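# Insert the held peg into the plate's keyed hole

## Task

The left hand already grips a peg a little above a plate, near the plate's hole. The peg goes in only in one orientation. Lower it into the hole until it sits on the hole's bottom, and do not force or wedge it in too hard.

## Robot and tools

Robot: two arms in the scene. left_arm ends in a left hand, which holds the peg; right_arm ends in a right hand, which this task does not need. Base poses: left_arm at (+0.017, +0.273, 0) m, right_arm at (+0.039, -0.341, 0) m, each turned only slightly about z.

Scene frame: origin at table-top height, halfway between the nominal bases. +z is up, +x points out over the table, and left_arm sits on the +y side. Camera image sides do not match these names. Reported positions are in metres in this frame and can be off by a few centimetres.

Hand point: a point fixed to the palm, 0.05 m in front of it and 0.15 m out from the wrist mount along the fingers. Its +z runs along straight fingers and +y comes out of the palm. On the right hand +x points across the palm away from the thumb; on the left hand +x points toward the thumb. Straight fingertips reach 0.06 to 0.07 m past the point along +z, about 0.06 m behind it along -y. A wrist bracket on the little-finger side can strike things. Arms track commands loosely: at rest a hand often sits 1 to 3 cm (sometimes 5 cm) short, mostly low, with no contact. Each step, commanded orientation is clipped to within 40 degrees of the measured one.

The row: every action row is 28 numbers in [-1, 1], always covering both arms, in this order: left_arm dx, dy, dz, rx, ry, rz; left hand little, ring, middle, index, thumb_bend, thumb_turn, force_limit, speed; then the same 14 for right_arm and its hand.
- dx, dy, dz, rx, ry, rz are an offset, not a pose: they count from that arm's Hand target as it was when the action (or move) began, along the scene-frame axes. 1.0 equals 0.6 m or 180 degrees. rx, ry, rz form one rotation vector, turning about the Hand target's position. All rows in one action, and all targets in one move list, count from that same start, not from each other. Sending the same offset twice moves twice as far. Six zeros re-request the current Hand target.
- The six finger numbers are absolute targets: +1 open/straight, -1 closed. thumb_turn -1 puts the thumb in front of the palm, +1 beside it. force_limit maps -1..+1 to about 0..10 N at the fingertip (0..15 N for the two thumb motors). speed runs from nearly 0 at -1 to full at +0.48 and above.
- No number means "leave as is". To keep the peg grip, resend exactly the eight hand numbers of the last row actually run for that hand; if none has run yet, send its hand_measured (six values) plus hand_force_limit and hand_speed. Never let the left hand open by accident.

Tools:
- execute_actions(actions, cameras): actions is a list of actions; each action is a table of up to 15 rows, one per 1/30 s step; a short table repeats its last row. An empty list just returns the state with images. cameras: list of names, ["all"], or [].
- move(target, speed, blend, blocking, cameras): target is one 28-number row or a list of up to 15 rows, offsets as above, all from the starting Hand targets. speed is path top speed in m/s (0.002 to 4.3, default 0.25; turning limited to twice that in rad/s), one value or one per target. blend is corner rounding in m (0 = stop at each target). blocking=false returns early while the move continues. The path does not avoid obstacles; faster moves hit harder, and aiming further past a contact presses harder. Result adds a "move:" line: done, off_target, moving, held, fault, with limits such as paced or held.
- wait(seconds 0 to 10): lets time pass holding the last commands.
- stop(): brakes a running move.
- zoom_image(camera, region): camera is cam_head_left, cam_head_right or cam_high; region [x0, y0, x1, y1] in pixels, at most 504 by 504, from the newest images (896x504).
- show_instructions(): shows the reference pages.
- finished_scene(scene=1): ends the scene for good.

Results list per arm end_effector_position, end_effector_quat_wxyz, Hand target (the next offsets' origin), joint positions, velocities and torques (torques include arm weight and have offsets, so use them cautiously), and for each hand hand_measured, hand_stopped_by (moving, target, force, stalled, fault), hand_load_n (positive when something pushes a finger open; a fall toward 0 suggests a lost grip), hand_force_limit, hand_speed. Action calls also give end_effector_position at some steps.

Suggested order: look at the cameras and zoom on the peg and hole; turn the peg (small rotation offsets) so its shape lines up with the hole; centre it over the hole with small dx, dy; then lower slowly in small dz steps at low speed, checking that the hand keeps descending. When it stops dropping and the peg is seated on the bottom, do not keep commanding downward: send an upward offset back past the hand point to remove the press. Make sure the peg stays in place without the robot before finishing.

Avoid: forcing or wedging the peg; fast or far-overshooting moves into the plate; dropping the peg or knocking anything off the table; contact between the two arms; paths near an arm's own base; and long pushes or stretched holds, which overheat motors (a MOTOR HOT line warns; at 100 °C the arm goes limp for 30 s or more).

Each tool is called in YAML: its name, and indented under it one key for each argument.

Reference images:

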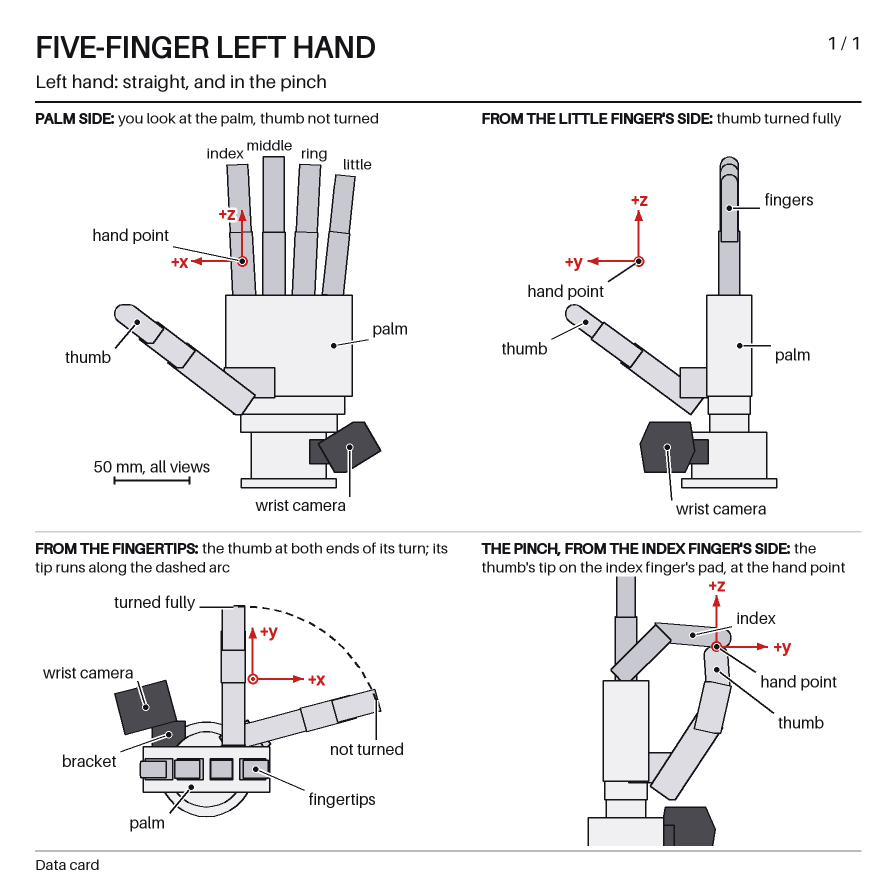

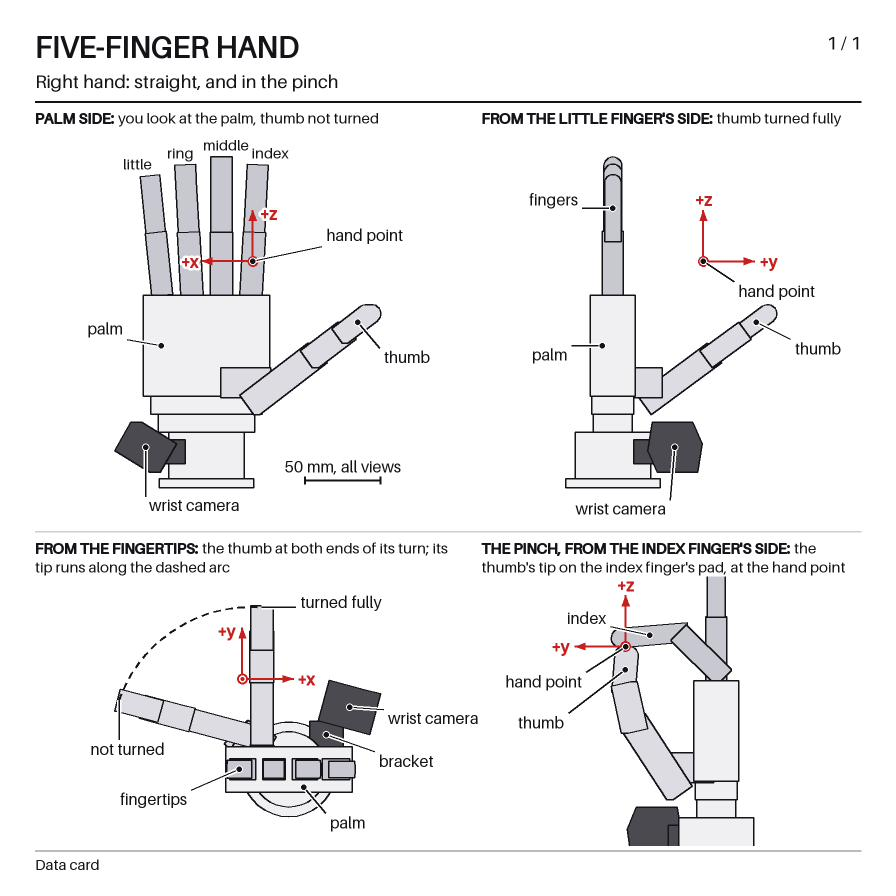

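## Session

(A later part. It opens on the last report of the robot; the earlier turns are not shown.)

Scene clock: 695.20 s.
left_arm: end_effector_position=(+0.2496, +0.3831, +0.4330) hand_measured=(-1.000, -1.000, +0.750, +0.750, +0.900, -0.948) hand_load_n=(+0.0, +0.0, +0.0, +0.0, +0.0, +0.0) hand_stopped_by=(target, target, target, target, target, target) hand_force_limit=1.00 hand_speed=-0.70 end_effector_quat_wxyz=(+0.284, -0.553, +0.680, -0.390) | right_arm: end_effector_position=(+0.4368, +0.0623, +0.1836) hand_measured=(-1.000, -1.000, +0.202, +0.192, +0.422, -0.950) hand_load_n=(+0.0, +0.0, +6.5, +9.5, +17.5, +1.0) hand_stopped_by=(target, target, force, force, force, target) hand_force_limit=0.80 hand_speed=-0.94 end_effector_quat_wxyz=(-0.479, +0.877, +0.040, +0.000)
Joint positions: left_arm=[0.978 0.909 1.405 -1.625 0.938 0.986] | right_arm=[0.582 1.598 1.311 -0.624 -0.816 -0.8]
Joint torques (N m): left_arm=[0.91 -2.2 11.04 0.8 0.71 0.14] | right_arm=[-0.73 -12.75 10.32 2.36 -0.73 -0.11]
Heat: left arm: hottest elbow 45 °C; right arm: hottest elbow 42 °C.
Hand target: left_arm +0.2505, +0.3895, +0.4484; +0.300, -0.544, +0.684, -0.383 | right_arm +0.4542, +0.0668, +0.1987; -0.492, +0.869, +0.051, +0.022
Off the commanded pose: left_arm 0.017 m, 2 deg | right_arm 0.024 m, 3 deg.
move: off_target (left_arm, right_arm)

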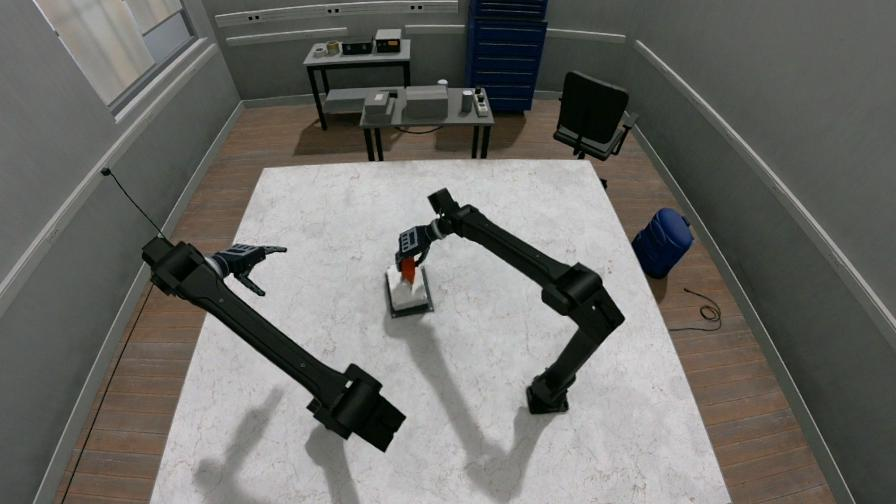

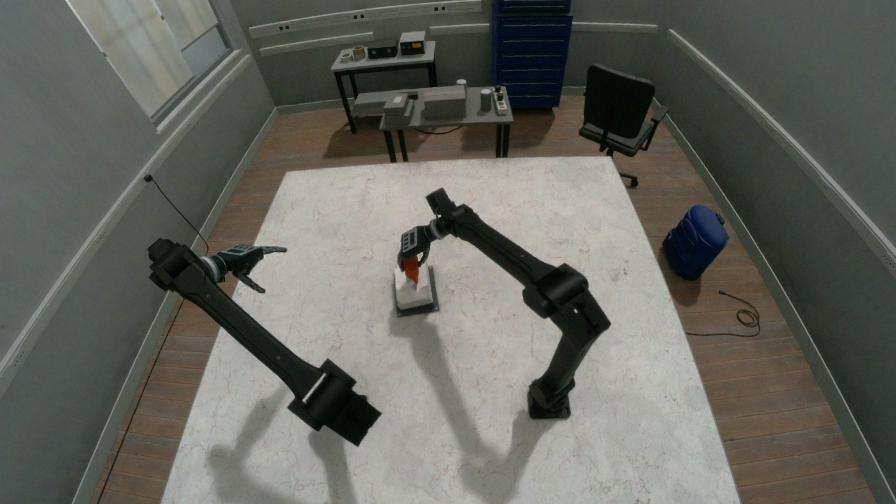

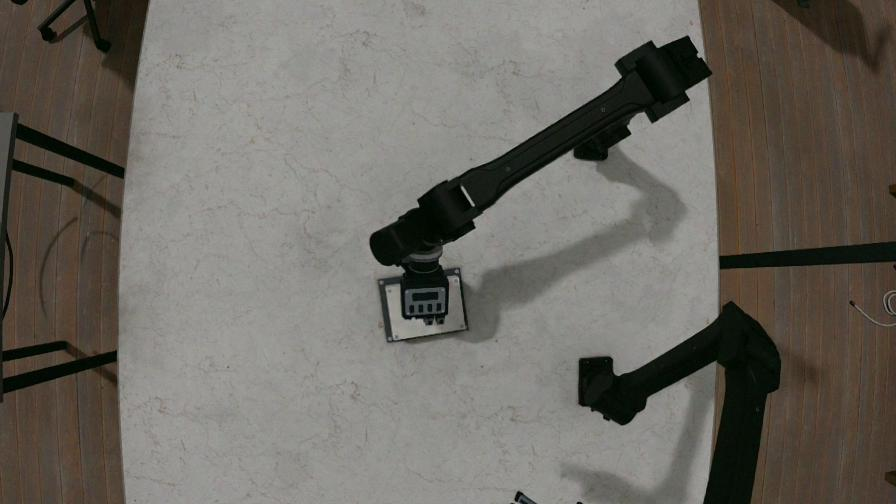

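move:
  target: [0,0,0.0,0,0,0,-1,-1,0.75,0.75,0.9,-0.948,1.0,-0.7,0,0.013,-0.045,0,0,0,-1,-1,-0.05,-0.05,0.05,-0.95,0.8,-0.94]
  speed: 0.08
  cameras: ["all"]

zoom_image:
  camera: "cam_head_left"
  region: [390, 260, 435, 310]

zoom_image:
  camera: "cam_head_right"
  region: [395, 260, 440, 310]

zoom_image:
  camera: "cam_high"
  region: [370, 260, 480, 360]

Scene clock: 706.43 s.
left_arm: end_effector_position=(+0.2496, +0.3831, +0.4330) hand_measured=(-1.000, -1.000, +0.750, +0.750, +0.900, -0.948) hand_load_n=(+0.0, +0.0, +0.0, +0.0, +0.0, +0.0) hand_stopped_by=(target, target, target, target, target, target) hand_force_limit=1.00 hand_speed=-0.70 end_effector_quat_wxyz=(+0.284, -0.553, +0.680, -0.390) | right_arm: end_effector_position=(+0.4465, +0.0681, +0.1615) hand_measured=(-1.000, -1.000, +0.202, +0.192, +0.422, -0.950) hand_load_n=(+0.0, +0.0, +7.0, +9.5, +17.0, +1.0) hand_stopped_by=(target, target, force, force, force, target) hand_force_limit=0.80 hand_speed=-0.94 end_effector_quat_wxyz=(-0.483, +0.874, +0.044, +0.009)
Joint positions: left_arm=[0.978 0.909 1.405 -1.625 0.938 0.986] | right_arm=[0.582 1.634 1.289 -0.545 -0.814 -0.8]
Joint torques (N m): left_arm=[0.91 -2.14 11.04 0.8 0.7 0.14] | right_arm=[0.26 -13.39 9.24 2.4 -0.52 0.03]
Heat: left arm: hottest elbow 45 °C; right arm: hottest elbow 42 °C.
Hand target: left_arm +0.2505, +0.3895, +0.4484; +0.300, -0.544, +0.684, -0.383 | right_arm +0.4543, +0.0747, +0.1717; -0.492, +0.869, +0.051, +0.022
Off the commanded pose: left_arm 0.017 m, 2 deg | right_arm 0.014 m, 2 deg.
move: off_target (left_arm, right_arm)

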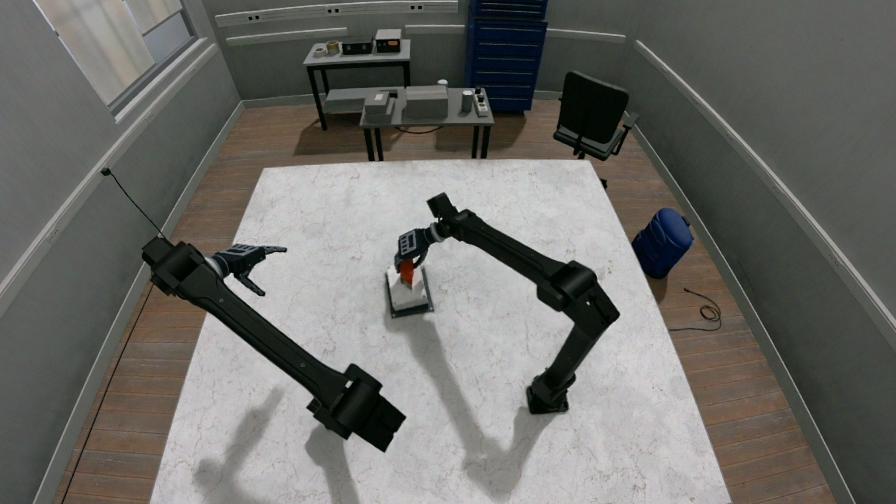

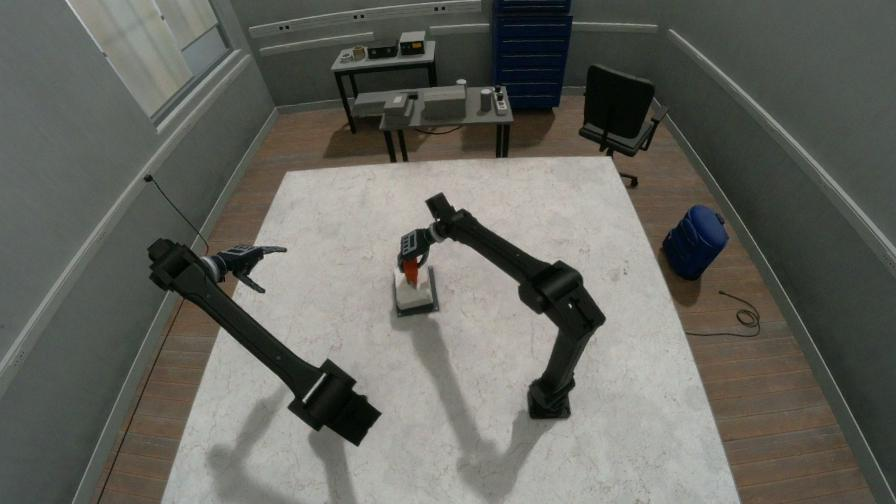

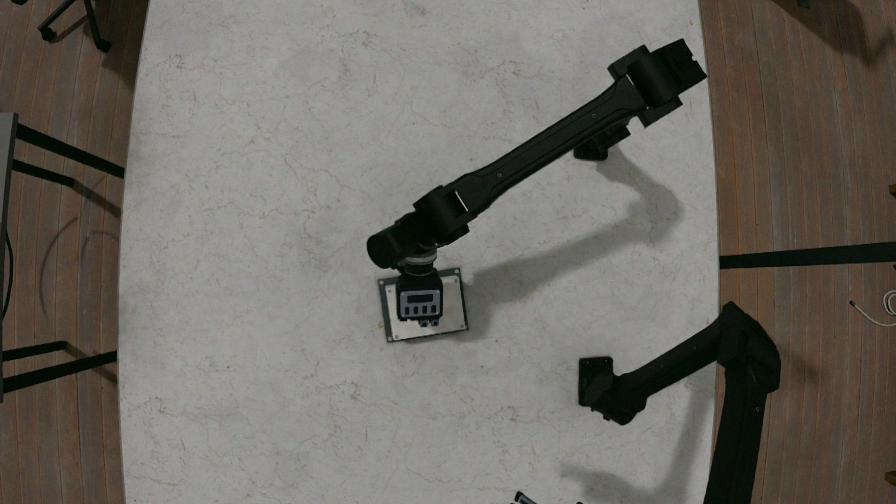

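Scaled by 10.080 from the camera's 896x504 image, which has a finer 1280x720 frame.

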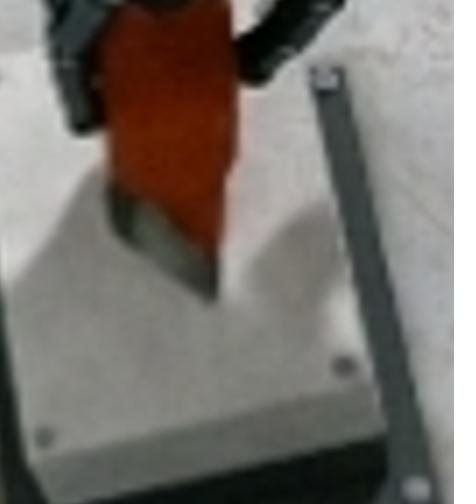

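Scaled by 10.080 from the camera's 896x504 image, which has a finer 1280x720 frame.

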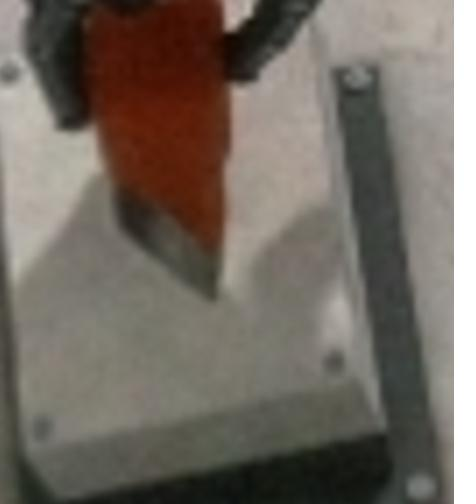

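Scaled by 4.582 from the camera's 896x504 image, which has a finer 1280x720 frame.

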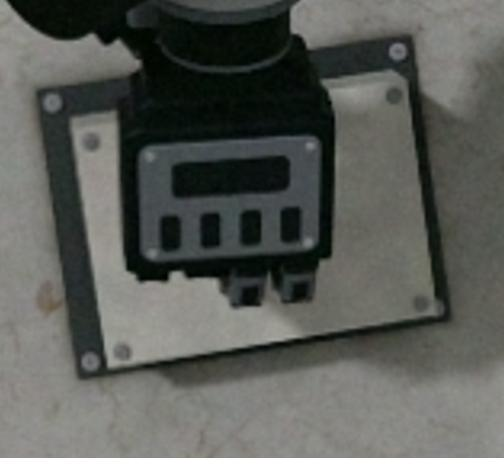

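zoom_image:
  camera: "cam_head_left"
  region: [396, 270, 420, 295]

zoom_image:
  camera: "cam_head_right"
  region: [401, 270, 425, 295]

Scaled by 20.160 from the camera's 896x504 image, which has a finer 1280x720 frame.

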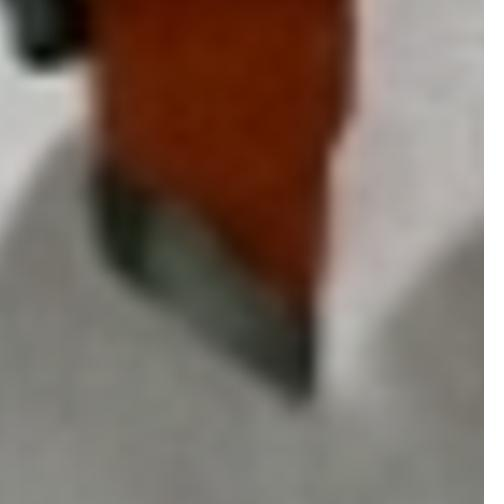

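Scaled by 20.160 from the camera's 896x504 image, which has a finer 1280x720 frame.

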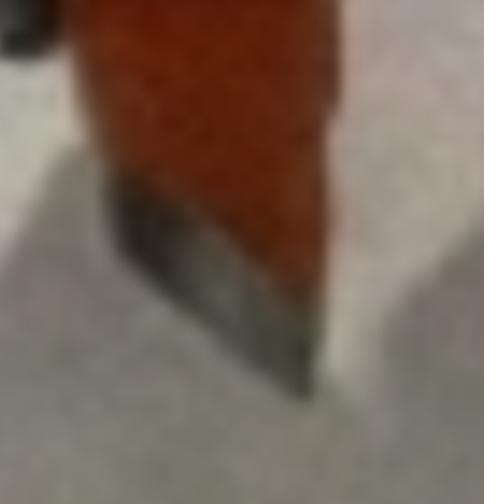

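move:
  target: [0,0,0.0,0,0,0,-1,-1,0.75,0.75,0.9,-0.948,1.0,-0.7,0,0,-0.025,0,0,0,-1,-1,-0.05,-0.05,0.05,-0.95,0.8,-0.94]
  speed: 0.06
  cameras: ["all"]

zoom_image:
  camera: "cam_head_left"
  region: [396, 270, 420, 295]

zoom_image:
  camera: "cam_head_right"
  region: [401, 270, 425, 295]

Scene clock: 753.53 s.
left_arm: end_effector_position=(+0.2496, +0.3831, +0.4330) hand_measured=(-1.000, -1.000, +0.750, +0.750, +0.900, -0.948) hand_load_n=(+0.0, +0.0, +0.0, +0.0, +0.0, +0.0) hand_stopped_by=(target, target, target, target, target, target) hand_force_limit=1.00 hand_speed=-0.70 end_effector_quat_wxyz=(+0.284, -0.553, +0.680, -0.390) | right_arm: end_effector_position=(+0.4482, +0.0693, +0.1571) hand_measured=(-1.000, -1.000, +0.202, +0.192, +0.422, -0.950) hand_load_n=(+0.0, +0.0, +6.5, +10.0, +16.0, +1.5) hand_stopped_by=(target, target, force, force, force, target) hand_force_limit=0.80 hand_speed=-0.94 end_effector_quat_wxyz=(-0.487, +0.872, +0.047, +0.016)
Joint positions: left_arm=[0.978 0.909 1.405 -1.625 0.938 0.986] | right_arm=[0.582 1.635 1.273 -0.509 -0.814 -0.797]
Joint torques (N m): left_arm=[0.91 -2.14 11.06 0.8 0.7 0.14] | right_arm=[0.26 -12.45 8.61 2.55 -0.5 -0.01]
Heat: left arm: hottest elbow 46 °C; right arm: hottest elbow 42 °C.
Hand target: left_arm +0.2505, +0.3895, +0.4484; +0.300, -0.544, +0.684, -0.383 | right_arm +0.4542, +0.0747, +0.1567; -0.492, +0.869, +0.051, +0.022
Off the commanded pose: left_arm 0.017 m, 2 deg | right_arm 0.008 m, 1 deg.
move: off_target (left_arm)

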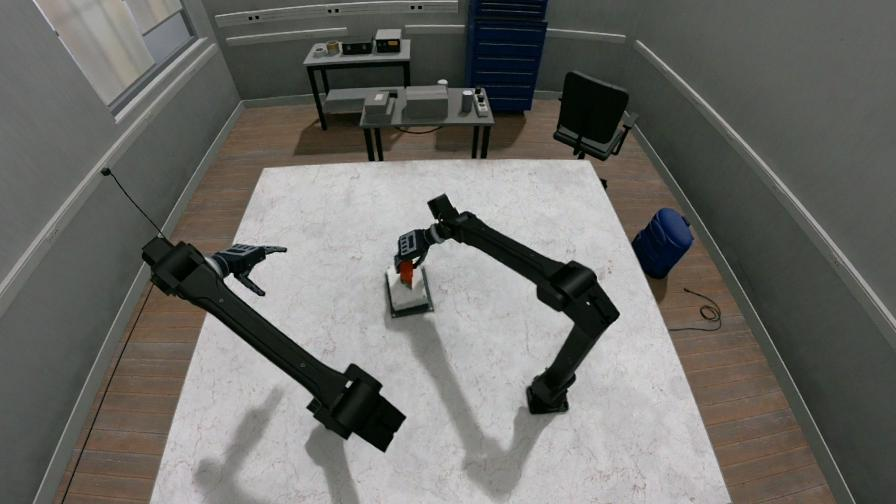

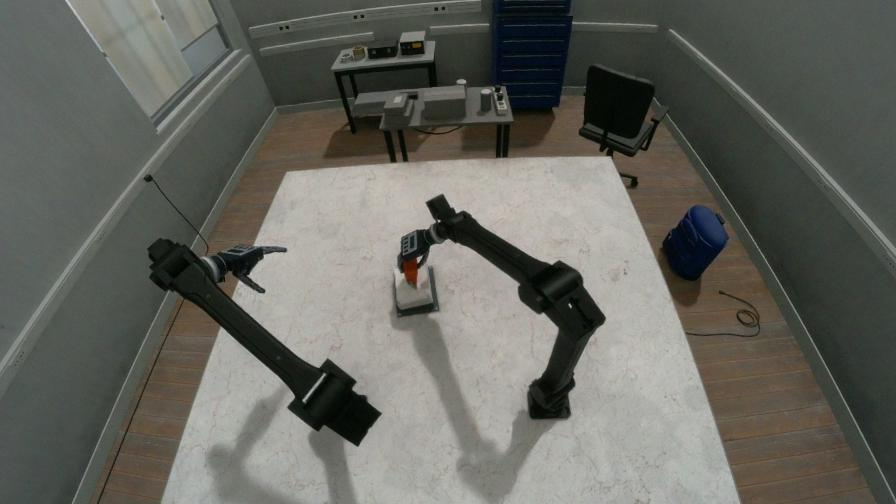

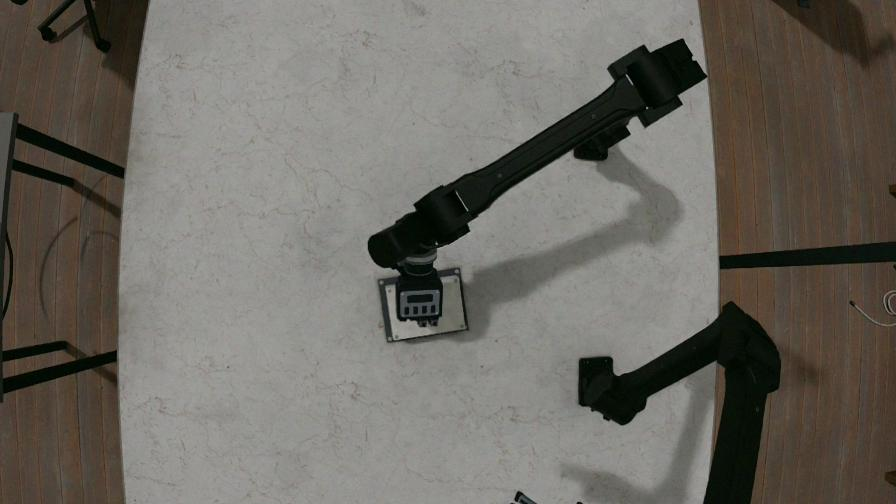

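Scaled by 20.160 from the camera's 896x504 image, which has a finer 1280x720 frame.

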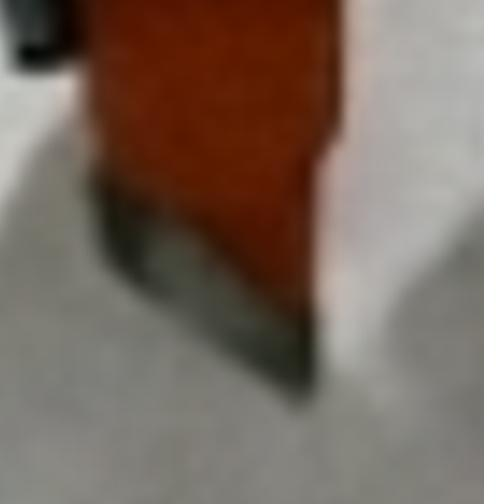

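Scaled by 20.160 from the camera's 896x504 image, which has a finer 1280x720 frame.

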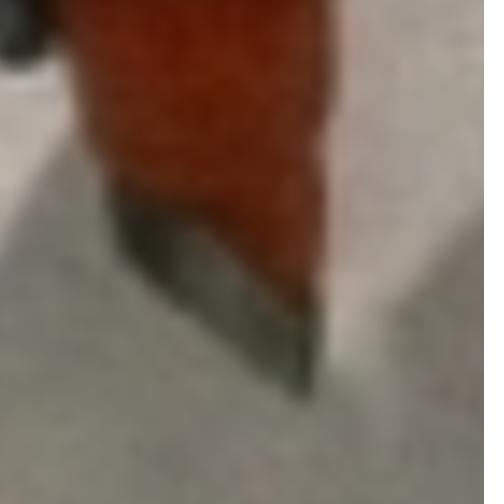

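move:
  target: [0,0,0.0,0,0,0,-1,-1,0.75,0.75,0.9,-0.948,1.0,-0.7,-0.027,0.004,0.035,-0.0089,0.016,0,-1,-1,-0.05,-0.05,0.05,-0.95,0.8,-0.94]
  speed: 0.06
  cameras: ["all"]

zoom_image:
  camera: "cam_head_left"
  region: [393, 265, 423, 297]

zoom_image:
  camera: "cam_head_right"
  region: [398, 265, 428, 297]

Scene clock: 768.17 s.
left_arm: end_effector_position=(+0.2496, +0.3831, +0.4330) hand_measured=(-1.000, -1.000, +0.750, +0.750, +0.900, -0.948) hand_load_n=(+0.5, +0.0, +0.0, +0.0, +0.0, +0.0) hand_stopped_by=(target, target, target, target, target, target) hand_force_limit=1.00 hand_speed=-0.70 end_effector_quat_wxyz=(+0.284, -0.553, +0.680, -0.390) | right_arm: end_effector_position=(+0.4401, +0.0674, +0.1565) hand_measured=(-1.000, -1.000, +0.204, +0.192, +0.422, -0.950) hand_load_n=(+0.0, +0.0, +8.0, +10.0, +16.5, -0.5) hand_stopped_by=(target, target, force, force, force, target) hand_force_limit=0.80 hand_speed=-0.94 end_effector_quat_wxyz=(-0.477, +0.878, +0.037, -0.001)
Joint positions: left_arm=[0.978 0.909 1.405 -1.625 0.938 0.986] | right_arm=[0.587 1.635 1.283 -0.558 -0.809 -0.791]
Joint torques (N m): left_arm=[0.91 -2.14 11.04 0.8 0.7 0.14] | right_arm=[1.32 -14.51 10.47 0.27 -0.36 0.19]
Heat: left arm: hottest elbow 46 °C; right arm: hottest elbow 41 °C.
Hand target: left_arm +0.2505, +0.3895, +0.4484; +0.300, -0.544, +0.684, -0.383 | right_arm +0.4380, +0.0770, +0.1776; -0.481, +0.876, +0.039, +0.000
Off the commanded pose: left_arm 0.017 m, 2 deg | right_arm 0.023 m, 1 deg.
move: off_target (left_arm, right_arm)

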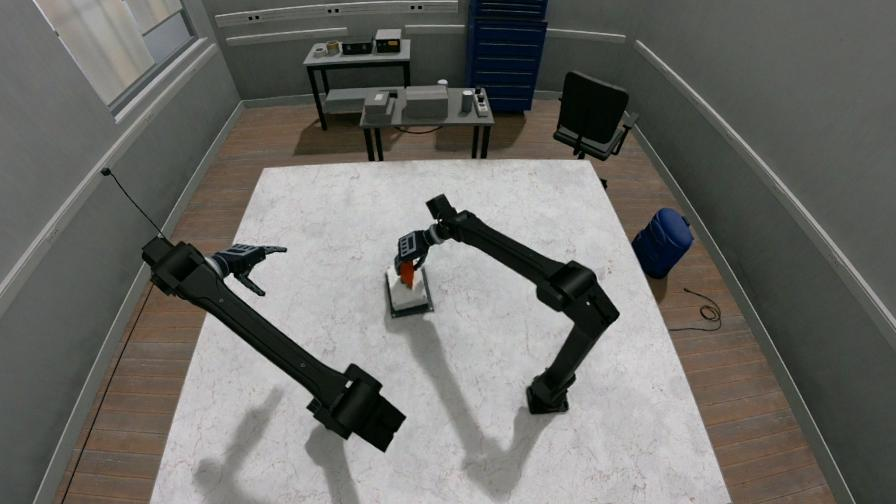

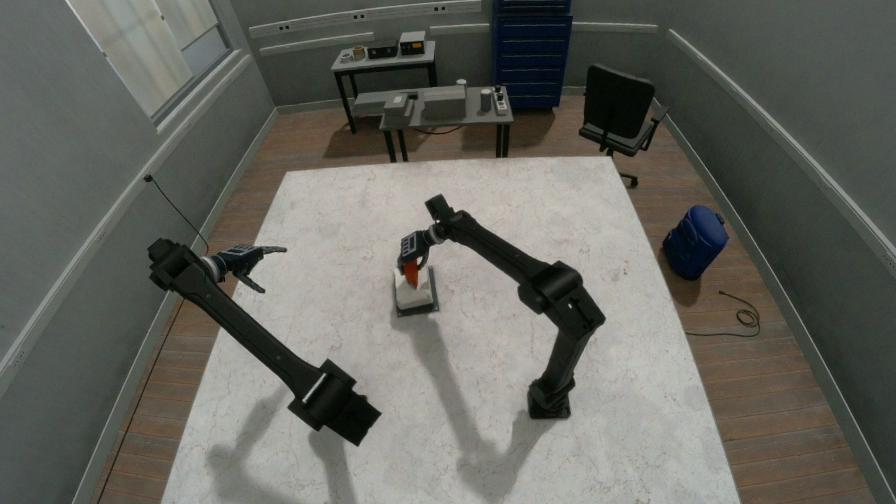

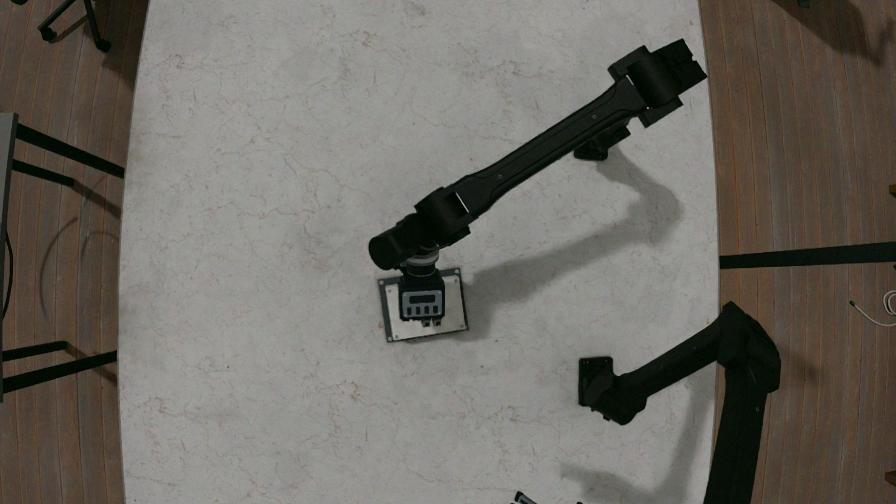

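Scaled by 15.750 from the camera's 896x504 image, which has a finer 1280x720 frame.

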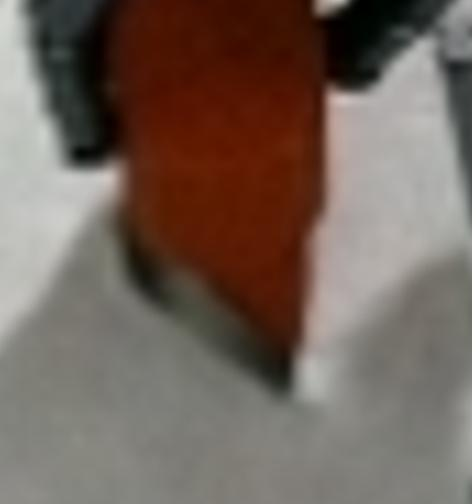

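Scaled by 15.750 from the camera's 896x504 image, which has a finer 1280x720 frame.

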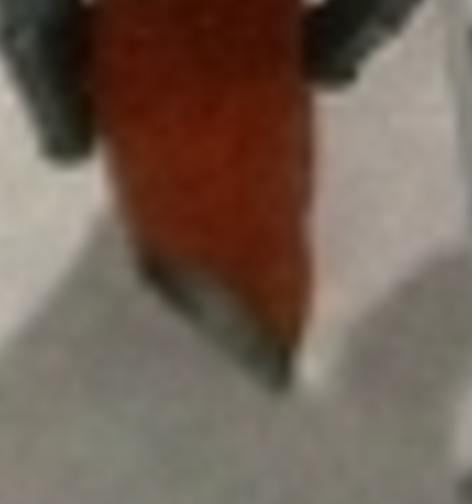

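move:
  target: [0,0,0.0,0,0,0,-1,-1,0.75,0.75,0.9,-0.948,1.0,-0.7,-0.02,0.0025,0,0,0,0,-1,-1,-0.05,-0.05,0.05,-0.95,0.8,-0.94]
  speed: 0.06
  cameras: ["all"]

zoom_image:
  camera: "cam_head_left"
  region: [393, 265, 423, 297]

zoom_image:
  camera: "cam_head_right"
  region: [398, 265, 428, 297]

Scene clock: 777.23 s.
left_arm: end_effector_position=(+0.2496, +0.3831, +0.4330) hand_measured=(-1.000, -1.000, +0.750, +0.750, +0.900, -0.948) hand_load_n=(+0.0, +0.0, +0.0, +0.0, +0.0, +0.0) hand_stopped_by=(target, target, target, target, target, target) hand_force_limit=1.00 hand_speed=-0.70 end_effector_quat_wxyz=(+0.284, -0.553, +0.680, -0.390) | right_arm: end_effector_position=(+0.4363, +0.0710, +0.1570) hand_measured=(-1.000, -1.000, +0.204, +0.192, +0.422, -0.950) hand_load_n=(+0.0, +0.0, +7.5, +9.0, +17.0, +0.5) hand_stopped_by=(target, target, force, force, force, target) hand_force_limit=0.80 hand_speed=-0.94 end_effector_quat_wxyz=(-0.473, +0.880, +0.034, -0.002)
Joint positions: left_arm=[0.978 0.909 1.405 -1.625 0.938 0.986] | right_arm=[0.599 1.632 1.283 -0.558 -0.795 -0.775]
Joint torques (N m): left_arm=[0.91 -2.2 11.06 0.8 0.7 0.14] | right_arm=[1.67 -16.09 8.47 1.03 -0.52 0.2]
Heat: left arm: hottest elbow 46 °C; right arm: hottest elbow 42 °C.
Hand target: left_arm +0.2505, +0.3895, +0.4484; +0.300, -0.544, +0.684, -0.383 | right_arm +0.4260, +0.0785, +0.1776; -0.481, +0.876, +0.039, +0.000
Off the commanded pose: left_arm 0.017 m, 2 deg | right_arm 0.024 m, 1 deg.
move: off_target (left_arm, right_arm)

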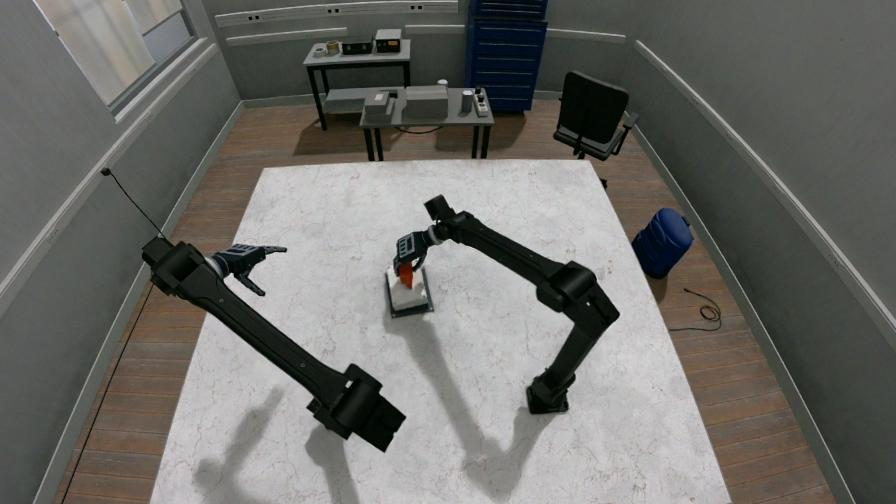

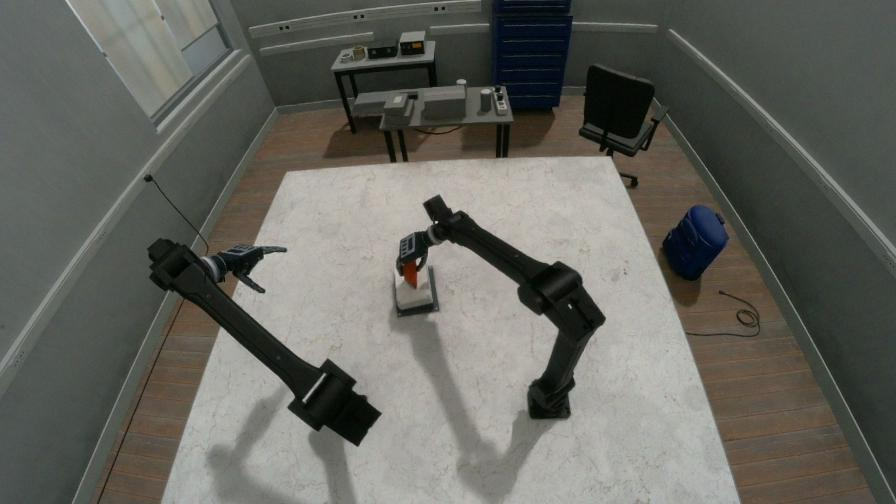

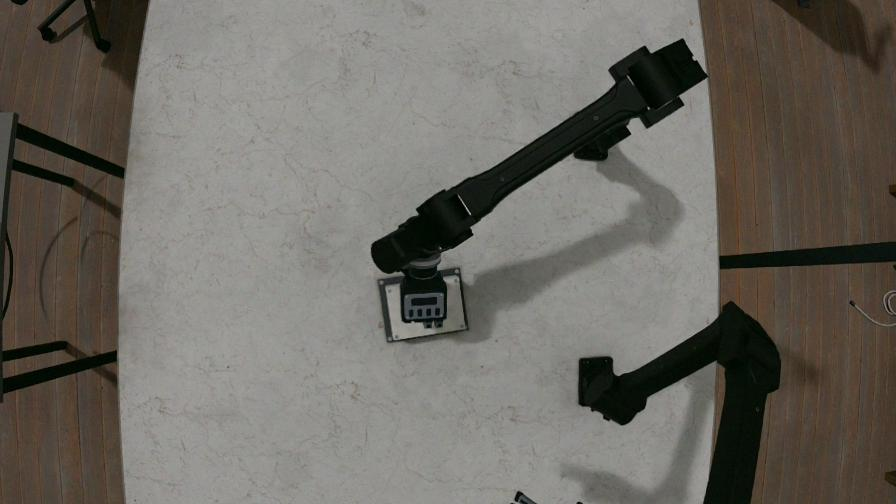

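Scaled by 15.750 from the camera's 896x504 image, which has a finer 1280x720 frame.

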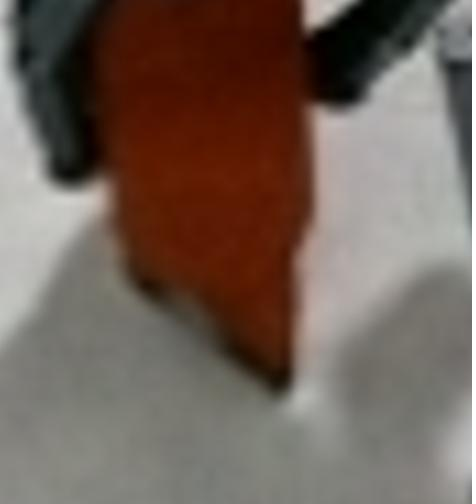

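Scaled by 15.750 from the camera's 896x504 image, which has a finer 1280x720 frame.

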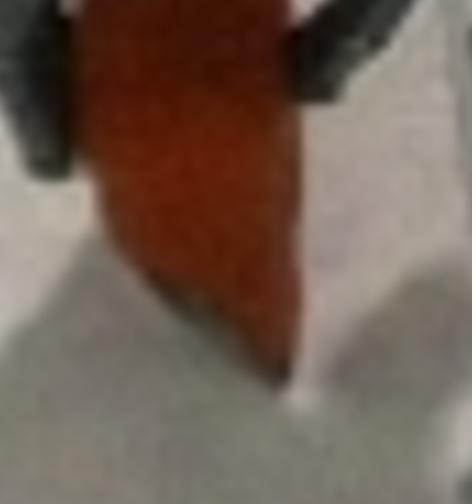

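move:
  target: [0,0,0.0,0,0,0,-1,-1,0.75,0.75,0.9,-0.948,1.0,-0.7,-0.012,0,0,0,0,0,-1,-1,-0.05,-0.05,0.05,-0.95,0.8,-0.94]
  speed: 0.06

move:
  target: [0,0,0.0,0,0,0,-1,-1,0.75,0.75,0.9,-0.948,1.0,-0.7,0,0,-0.03,0,0,0,-1,-1,-0.05,-0.05,0.05,-0.95,0.8,-0.94]
  speed: 0.06
  cameras: ["all"]

zoom_image:
  camera: "cam_head_left"
  region: [393, 265, 423, 297]

zoom_image:
  camera: "cam_head_right"
  region: [398, 265, 428, 297]

Scene clock: 786.00 s.
left_arm: end_effector_position=(+0.2496, +0.3831, +0.4330) hand_measured=(-1.000, -1.000, +0.750, +0.750, +0.900, -0.948) hand_load_n=(-0.5, +0.0, +0.0, +0.0, +0.0, +0.0) hand_stopped_by=(target, target, target, target, target, target) hand_force_limit=1.00 hand_speed=-0.70 end_effector_quat_wxyz=(+0.284, -0.553, +0.680, -0.390) | right_arm: end_effector_position=(+0.4275, +0.0707, +0.1562) hand_measured=(-1.000, -1.000, +0.204, +0.192, +0.422, -0.950) hand_load_n=(+0.0, +0.0, +7.5, +9.5, +16.5, +0.0) hand_stopped_by=(target, target, force, force, force, target) hand_force_limit=0.80 hand_speed=-0.94 end_effector_quat_wxyz=(-0.471, +0.881, +0.034, -0.005)
Joint positions: left_arm=[0.978 0.909 1.405 -1.625 0.938 0.986] | right_arm=[0.608 1.618 1.265 -0.558 -0.791 -0.77]
Joint torques (N m): left_arm=[0.91 -2.2 11.06 0.8 0.7 0.14] | right_arm=[1.44 -15.91 8.35 1.5 -0.49 0.23]
Heat: left arm: hottest elbow 46 °C; right arm: hottest elbow 41 °C.
Hand target: left_arm +0.2505, +0.3895, +0.4484; +0.300, -0.544, +0.684, -0.383 | right_arm +0.4187, +0.0785, +0.1775; -0.481, +0.876, +0.039, -0.001
Off the commanded pose: left_arm 0.017 m, 2 deg | right_arm 0.024 m, 2 deg.
move: off_target (left_arm, right_arm)

Scene clock: 786.93 s.
left_arm: end_effector_position=(+0.2496, +0.3831, +0.4330) hand_measured=(-1.000, -1.000, +0.750, +0.750, +0.900, -0.948) hand_load_n=(+0.0, +0.0, +0.0, +0.0, +0.0, +0.0) hand_stopped_by=(target, target, target, target, target, target) hand_force_limit=1.00 hand_speed=-0.70 end_effector_quat_wxyz=(+0.284, -0.553, +0.680, -0.390) | right_arm: end_effector_position=(+0.4266, +0.0709, +0.1553) hand_measured=(-1.000, -1.000, +0.204, +0.192, +0.422, -0.950) hand_load_n=(+0.0, +0.0, +7.5, +10.0, +14.5, -1.0) hand_stopped_by=(target, target, force, force, force, target) hand_force_limit=0.80 hand_speed=-0.94 end_effector_quat_wxyz=(-0.476, +0.879, +0.033, +0.000)
Joint positions: left_arm=[0.978 0.909 1.405 -1.625 0.938 0.986] | right_arm=[0.608 1.609 1.245 -0.526 -0.79 -0.758]
Joint torques (N m): left_arm=[0.91 -2.14 11.04 0.8 0.7 0.14] | right_arm=[1.49 -13.86 7.62 2.11 -0.49 0.12]
Heat: left arm: hottest elbow 46 °C; right arm: hottest elbow 41 °C.
Hand target: left_arm +0.2505, +0.3895, +0.4484; +0.300, -0.544, +0.684, -0.383 | right_arm +0.4187, +0.0785, +0.1597; -0.481, +0.876, +0.039, +0.000
Off the commanded pose: left_arm 0.017 m, 2 deg | right_arm 0.012 m, 1 deg.
move: off_target (left_arm, right_arm)

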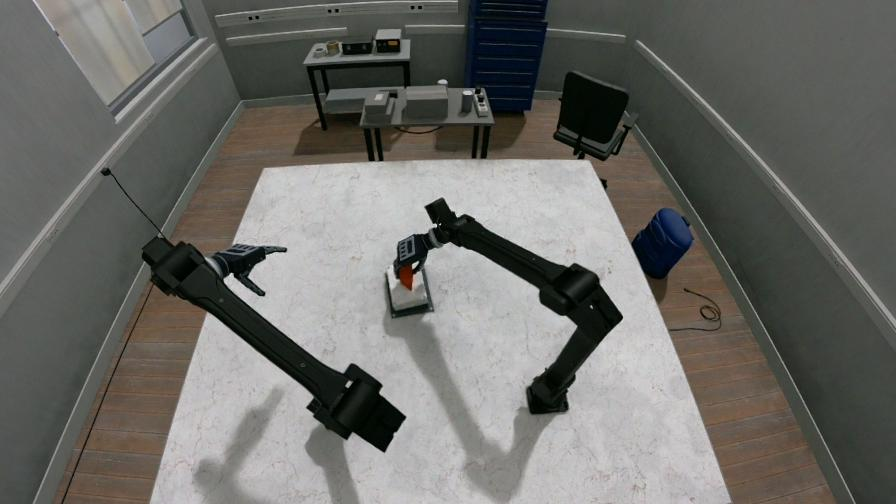

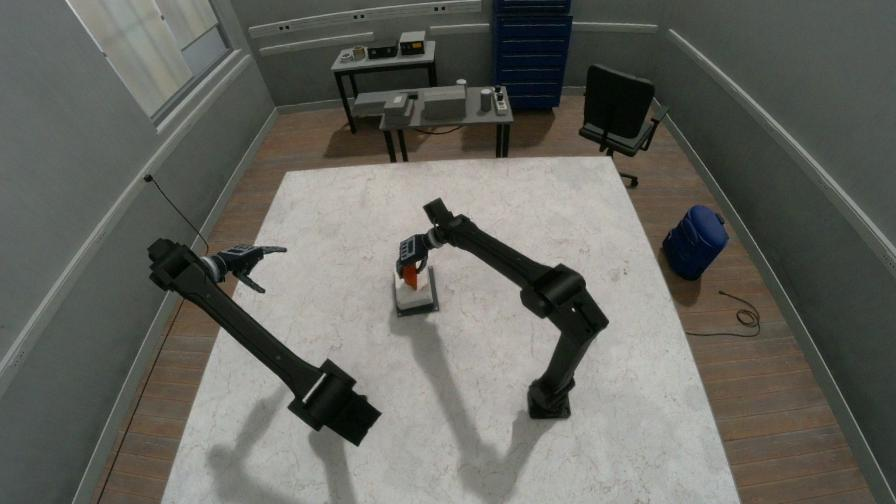

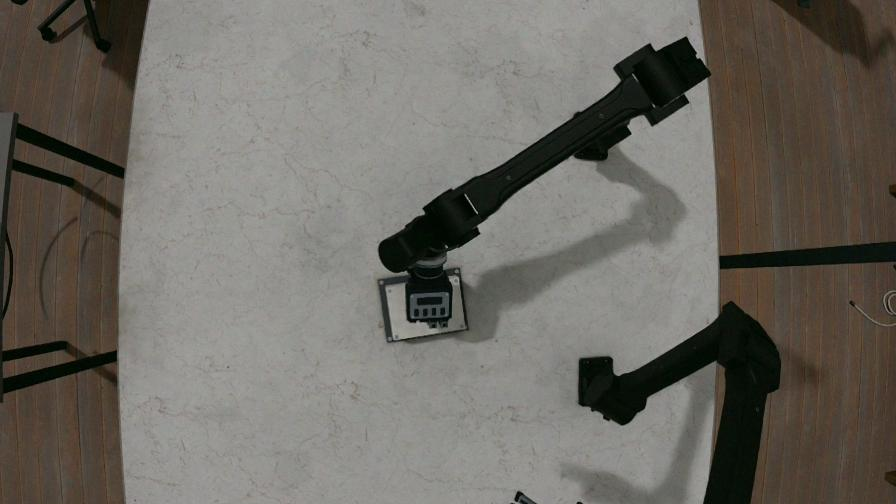

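Scaled by 15.750 from the camera's 896x504 image, which has a finer 1280x720 frame.

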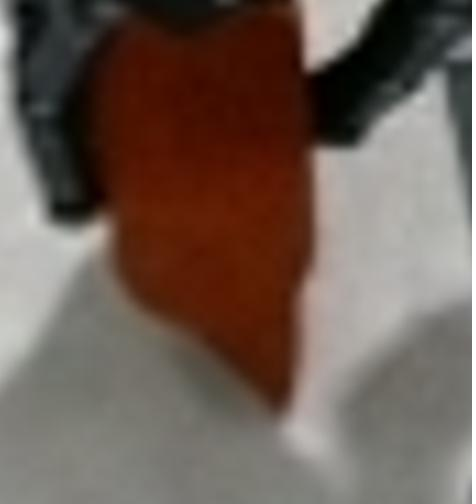

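Scaled by 15.750 from the camera's 896x504 image, which has a finer 1280x720 frame.

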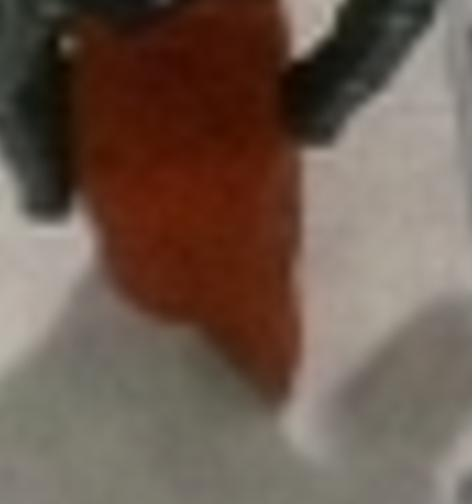

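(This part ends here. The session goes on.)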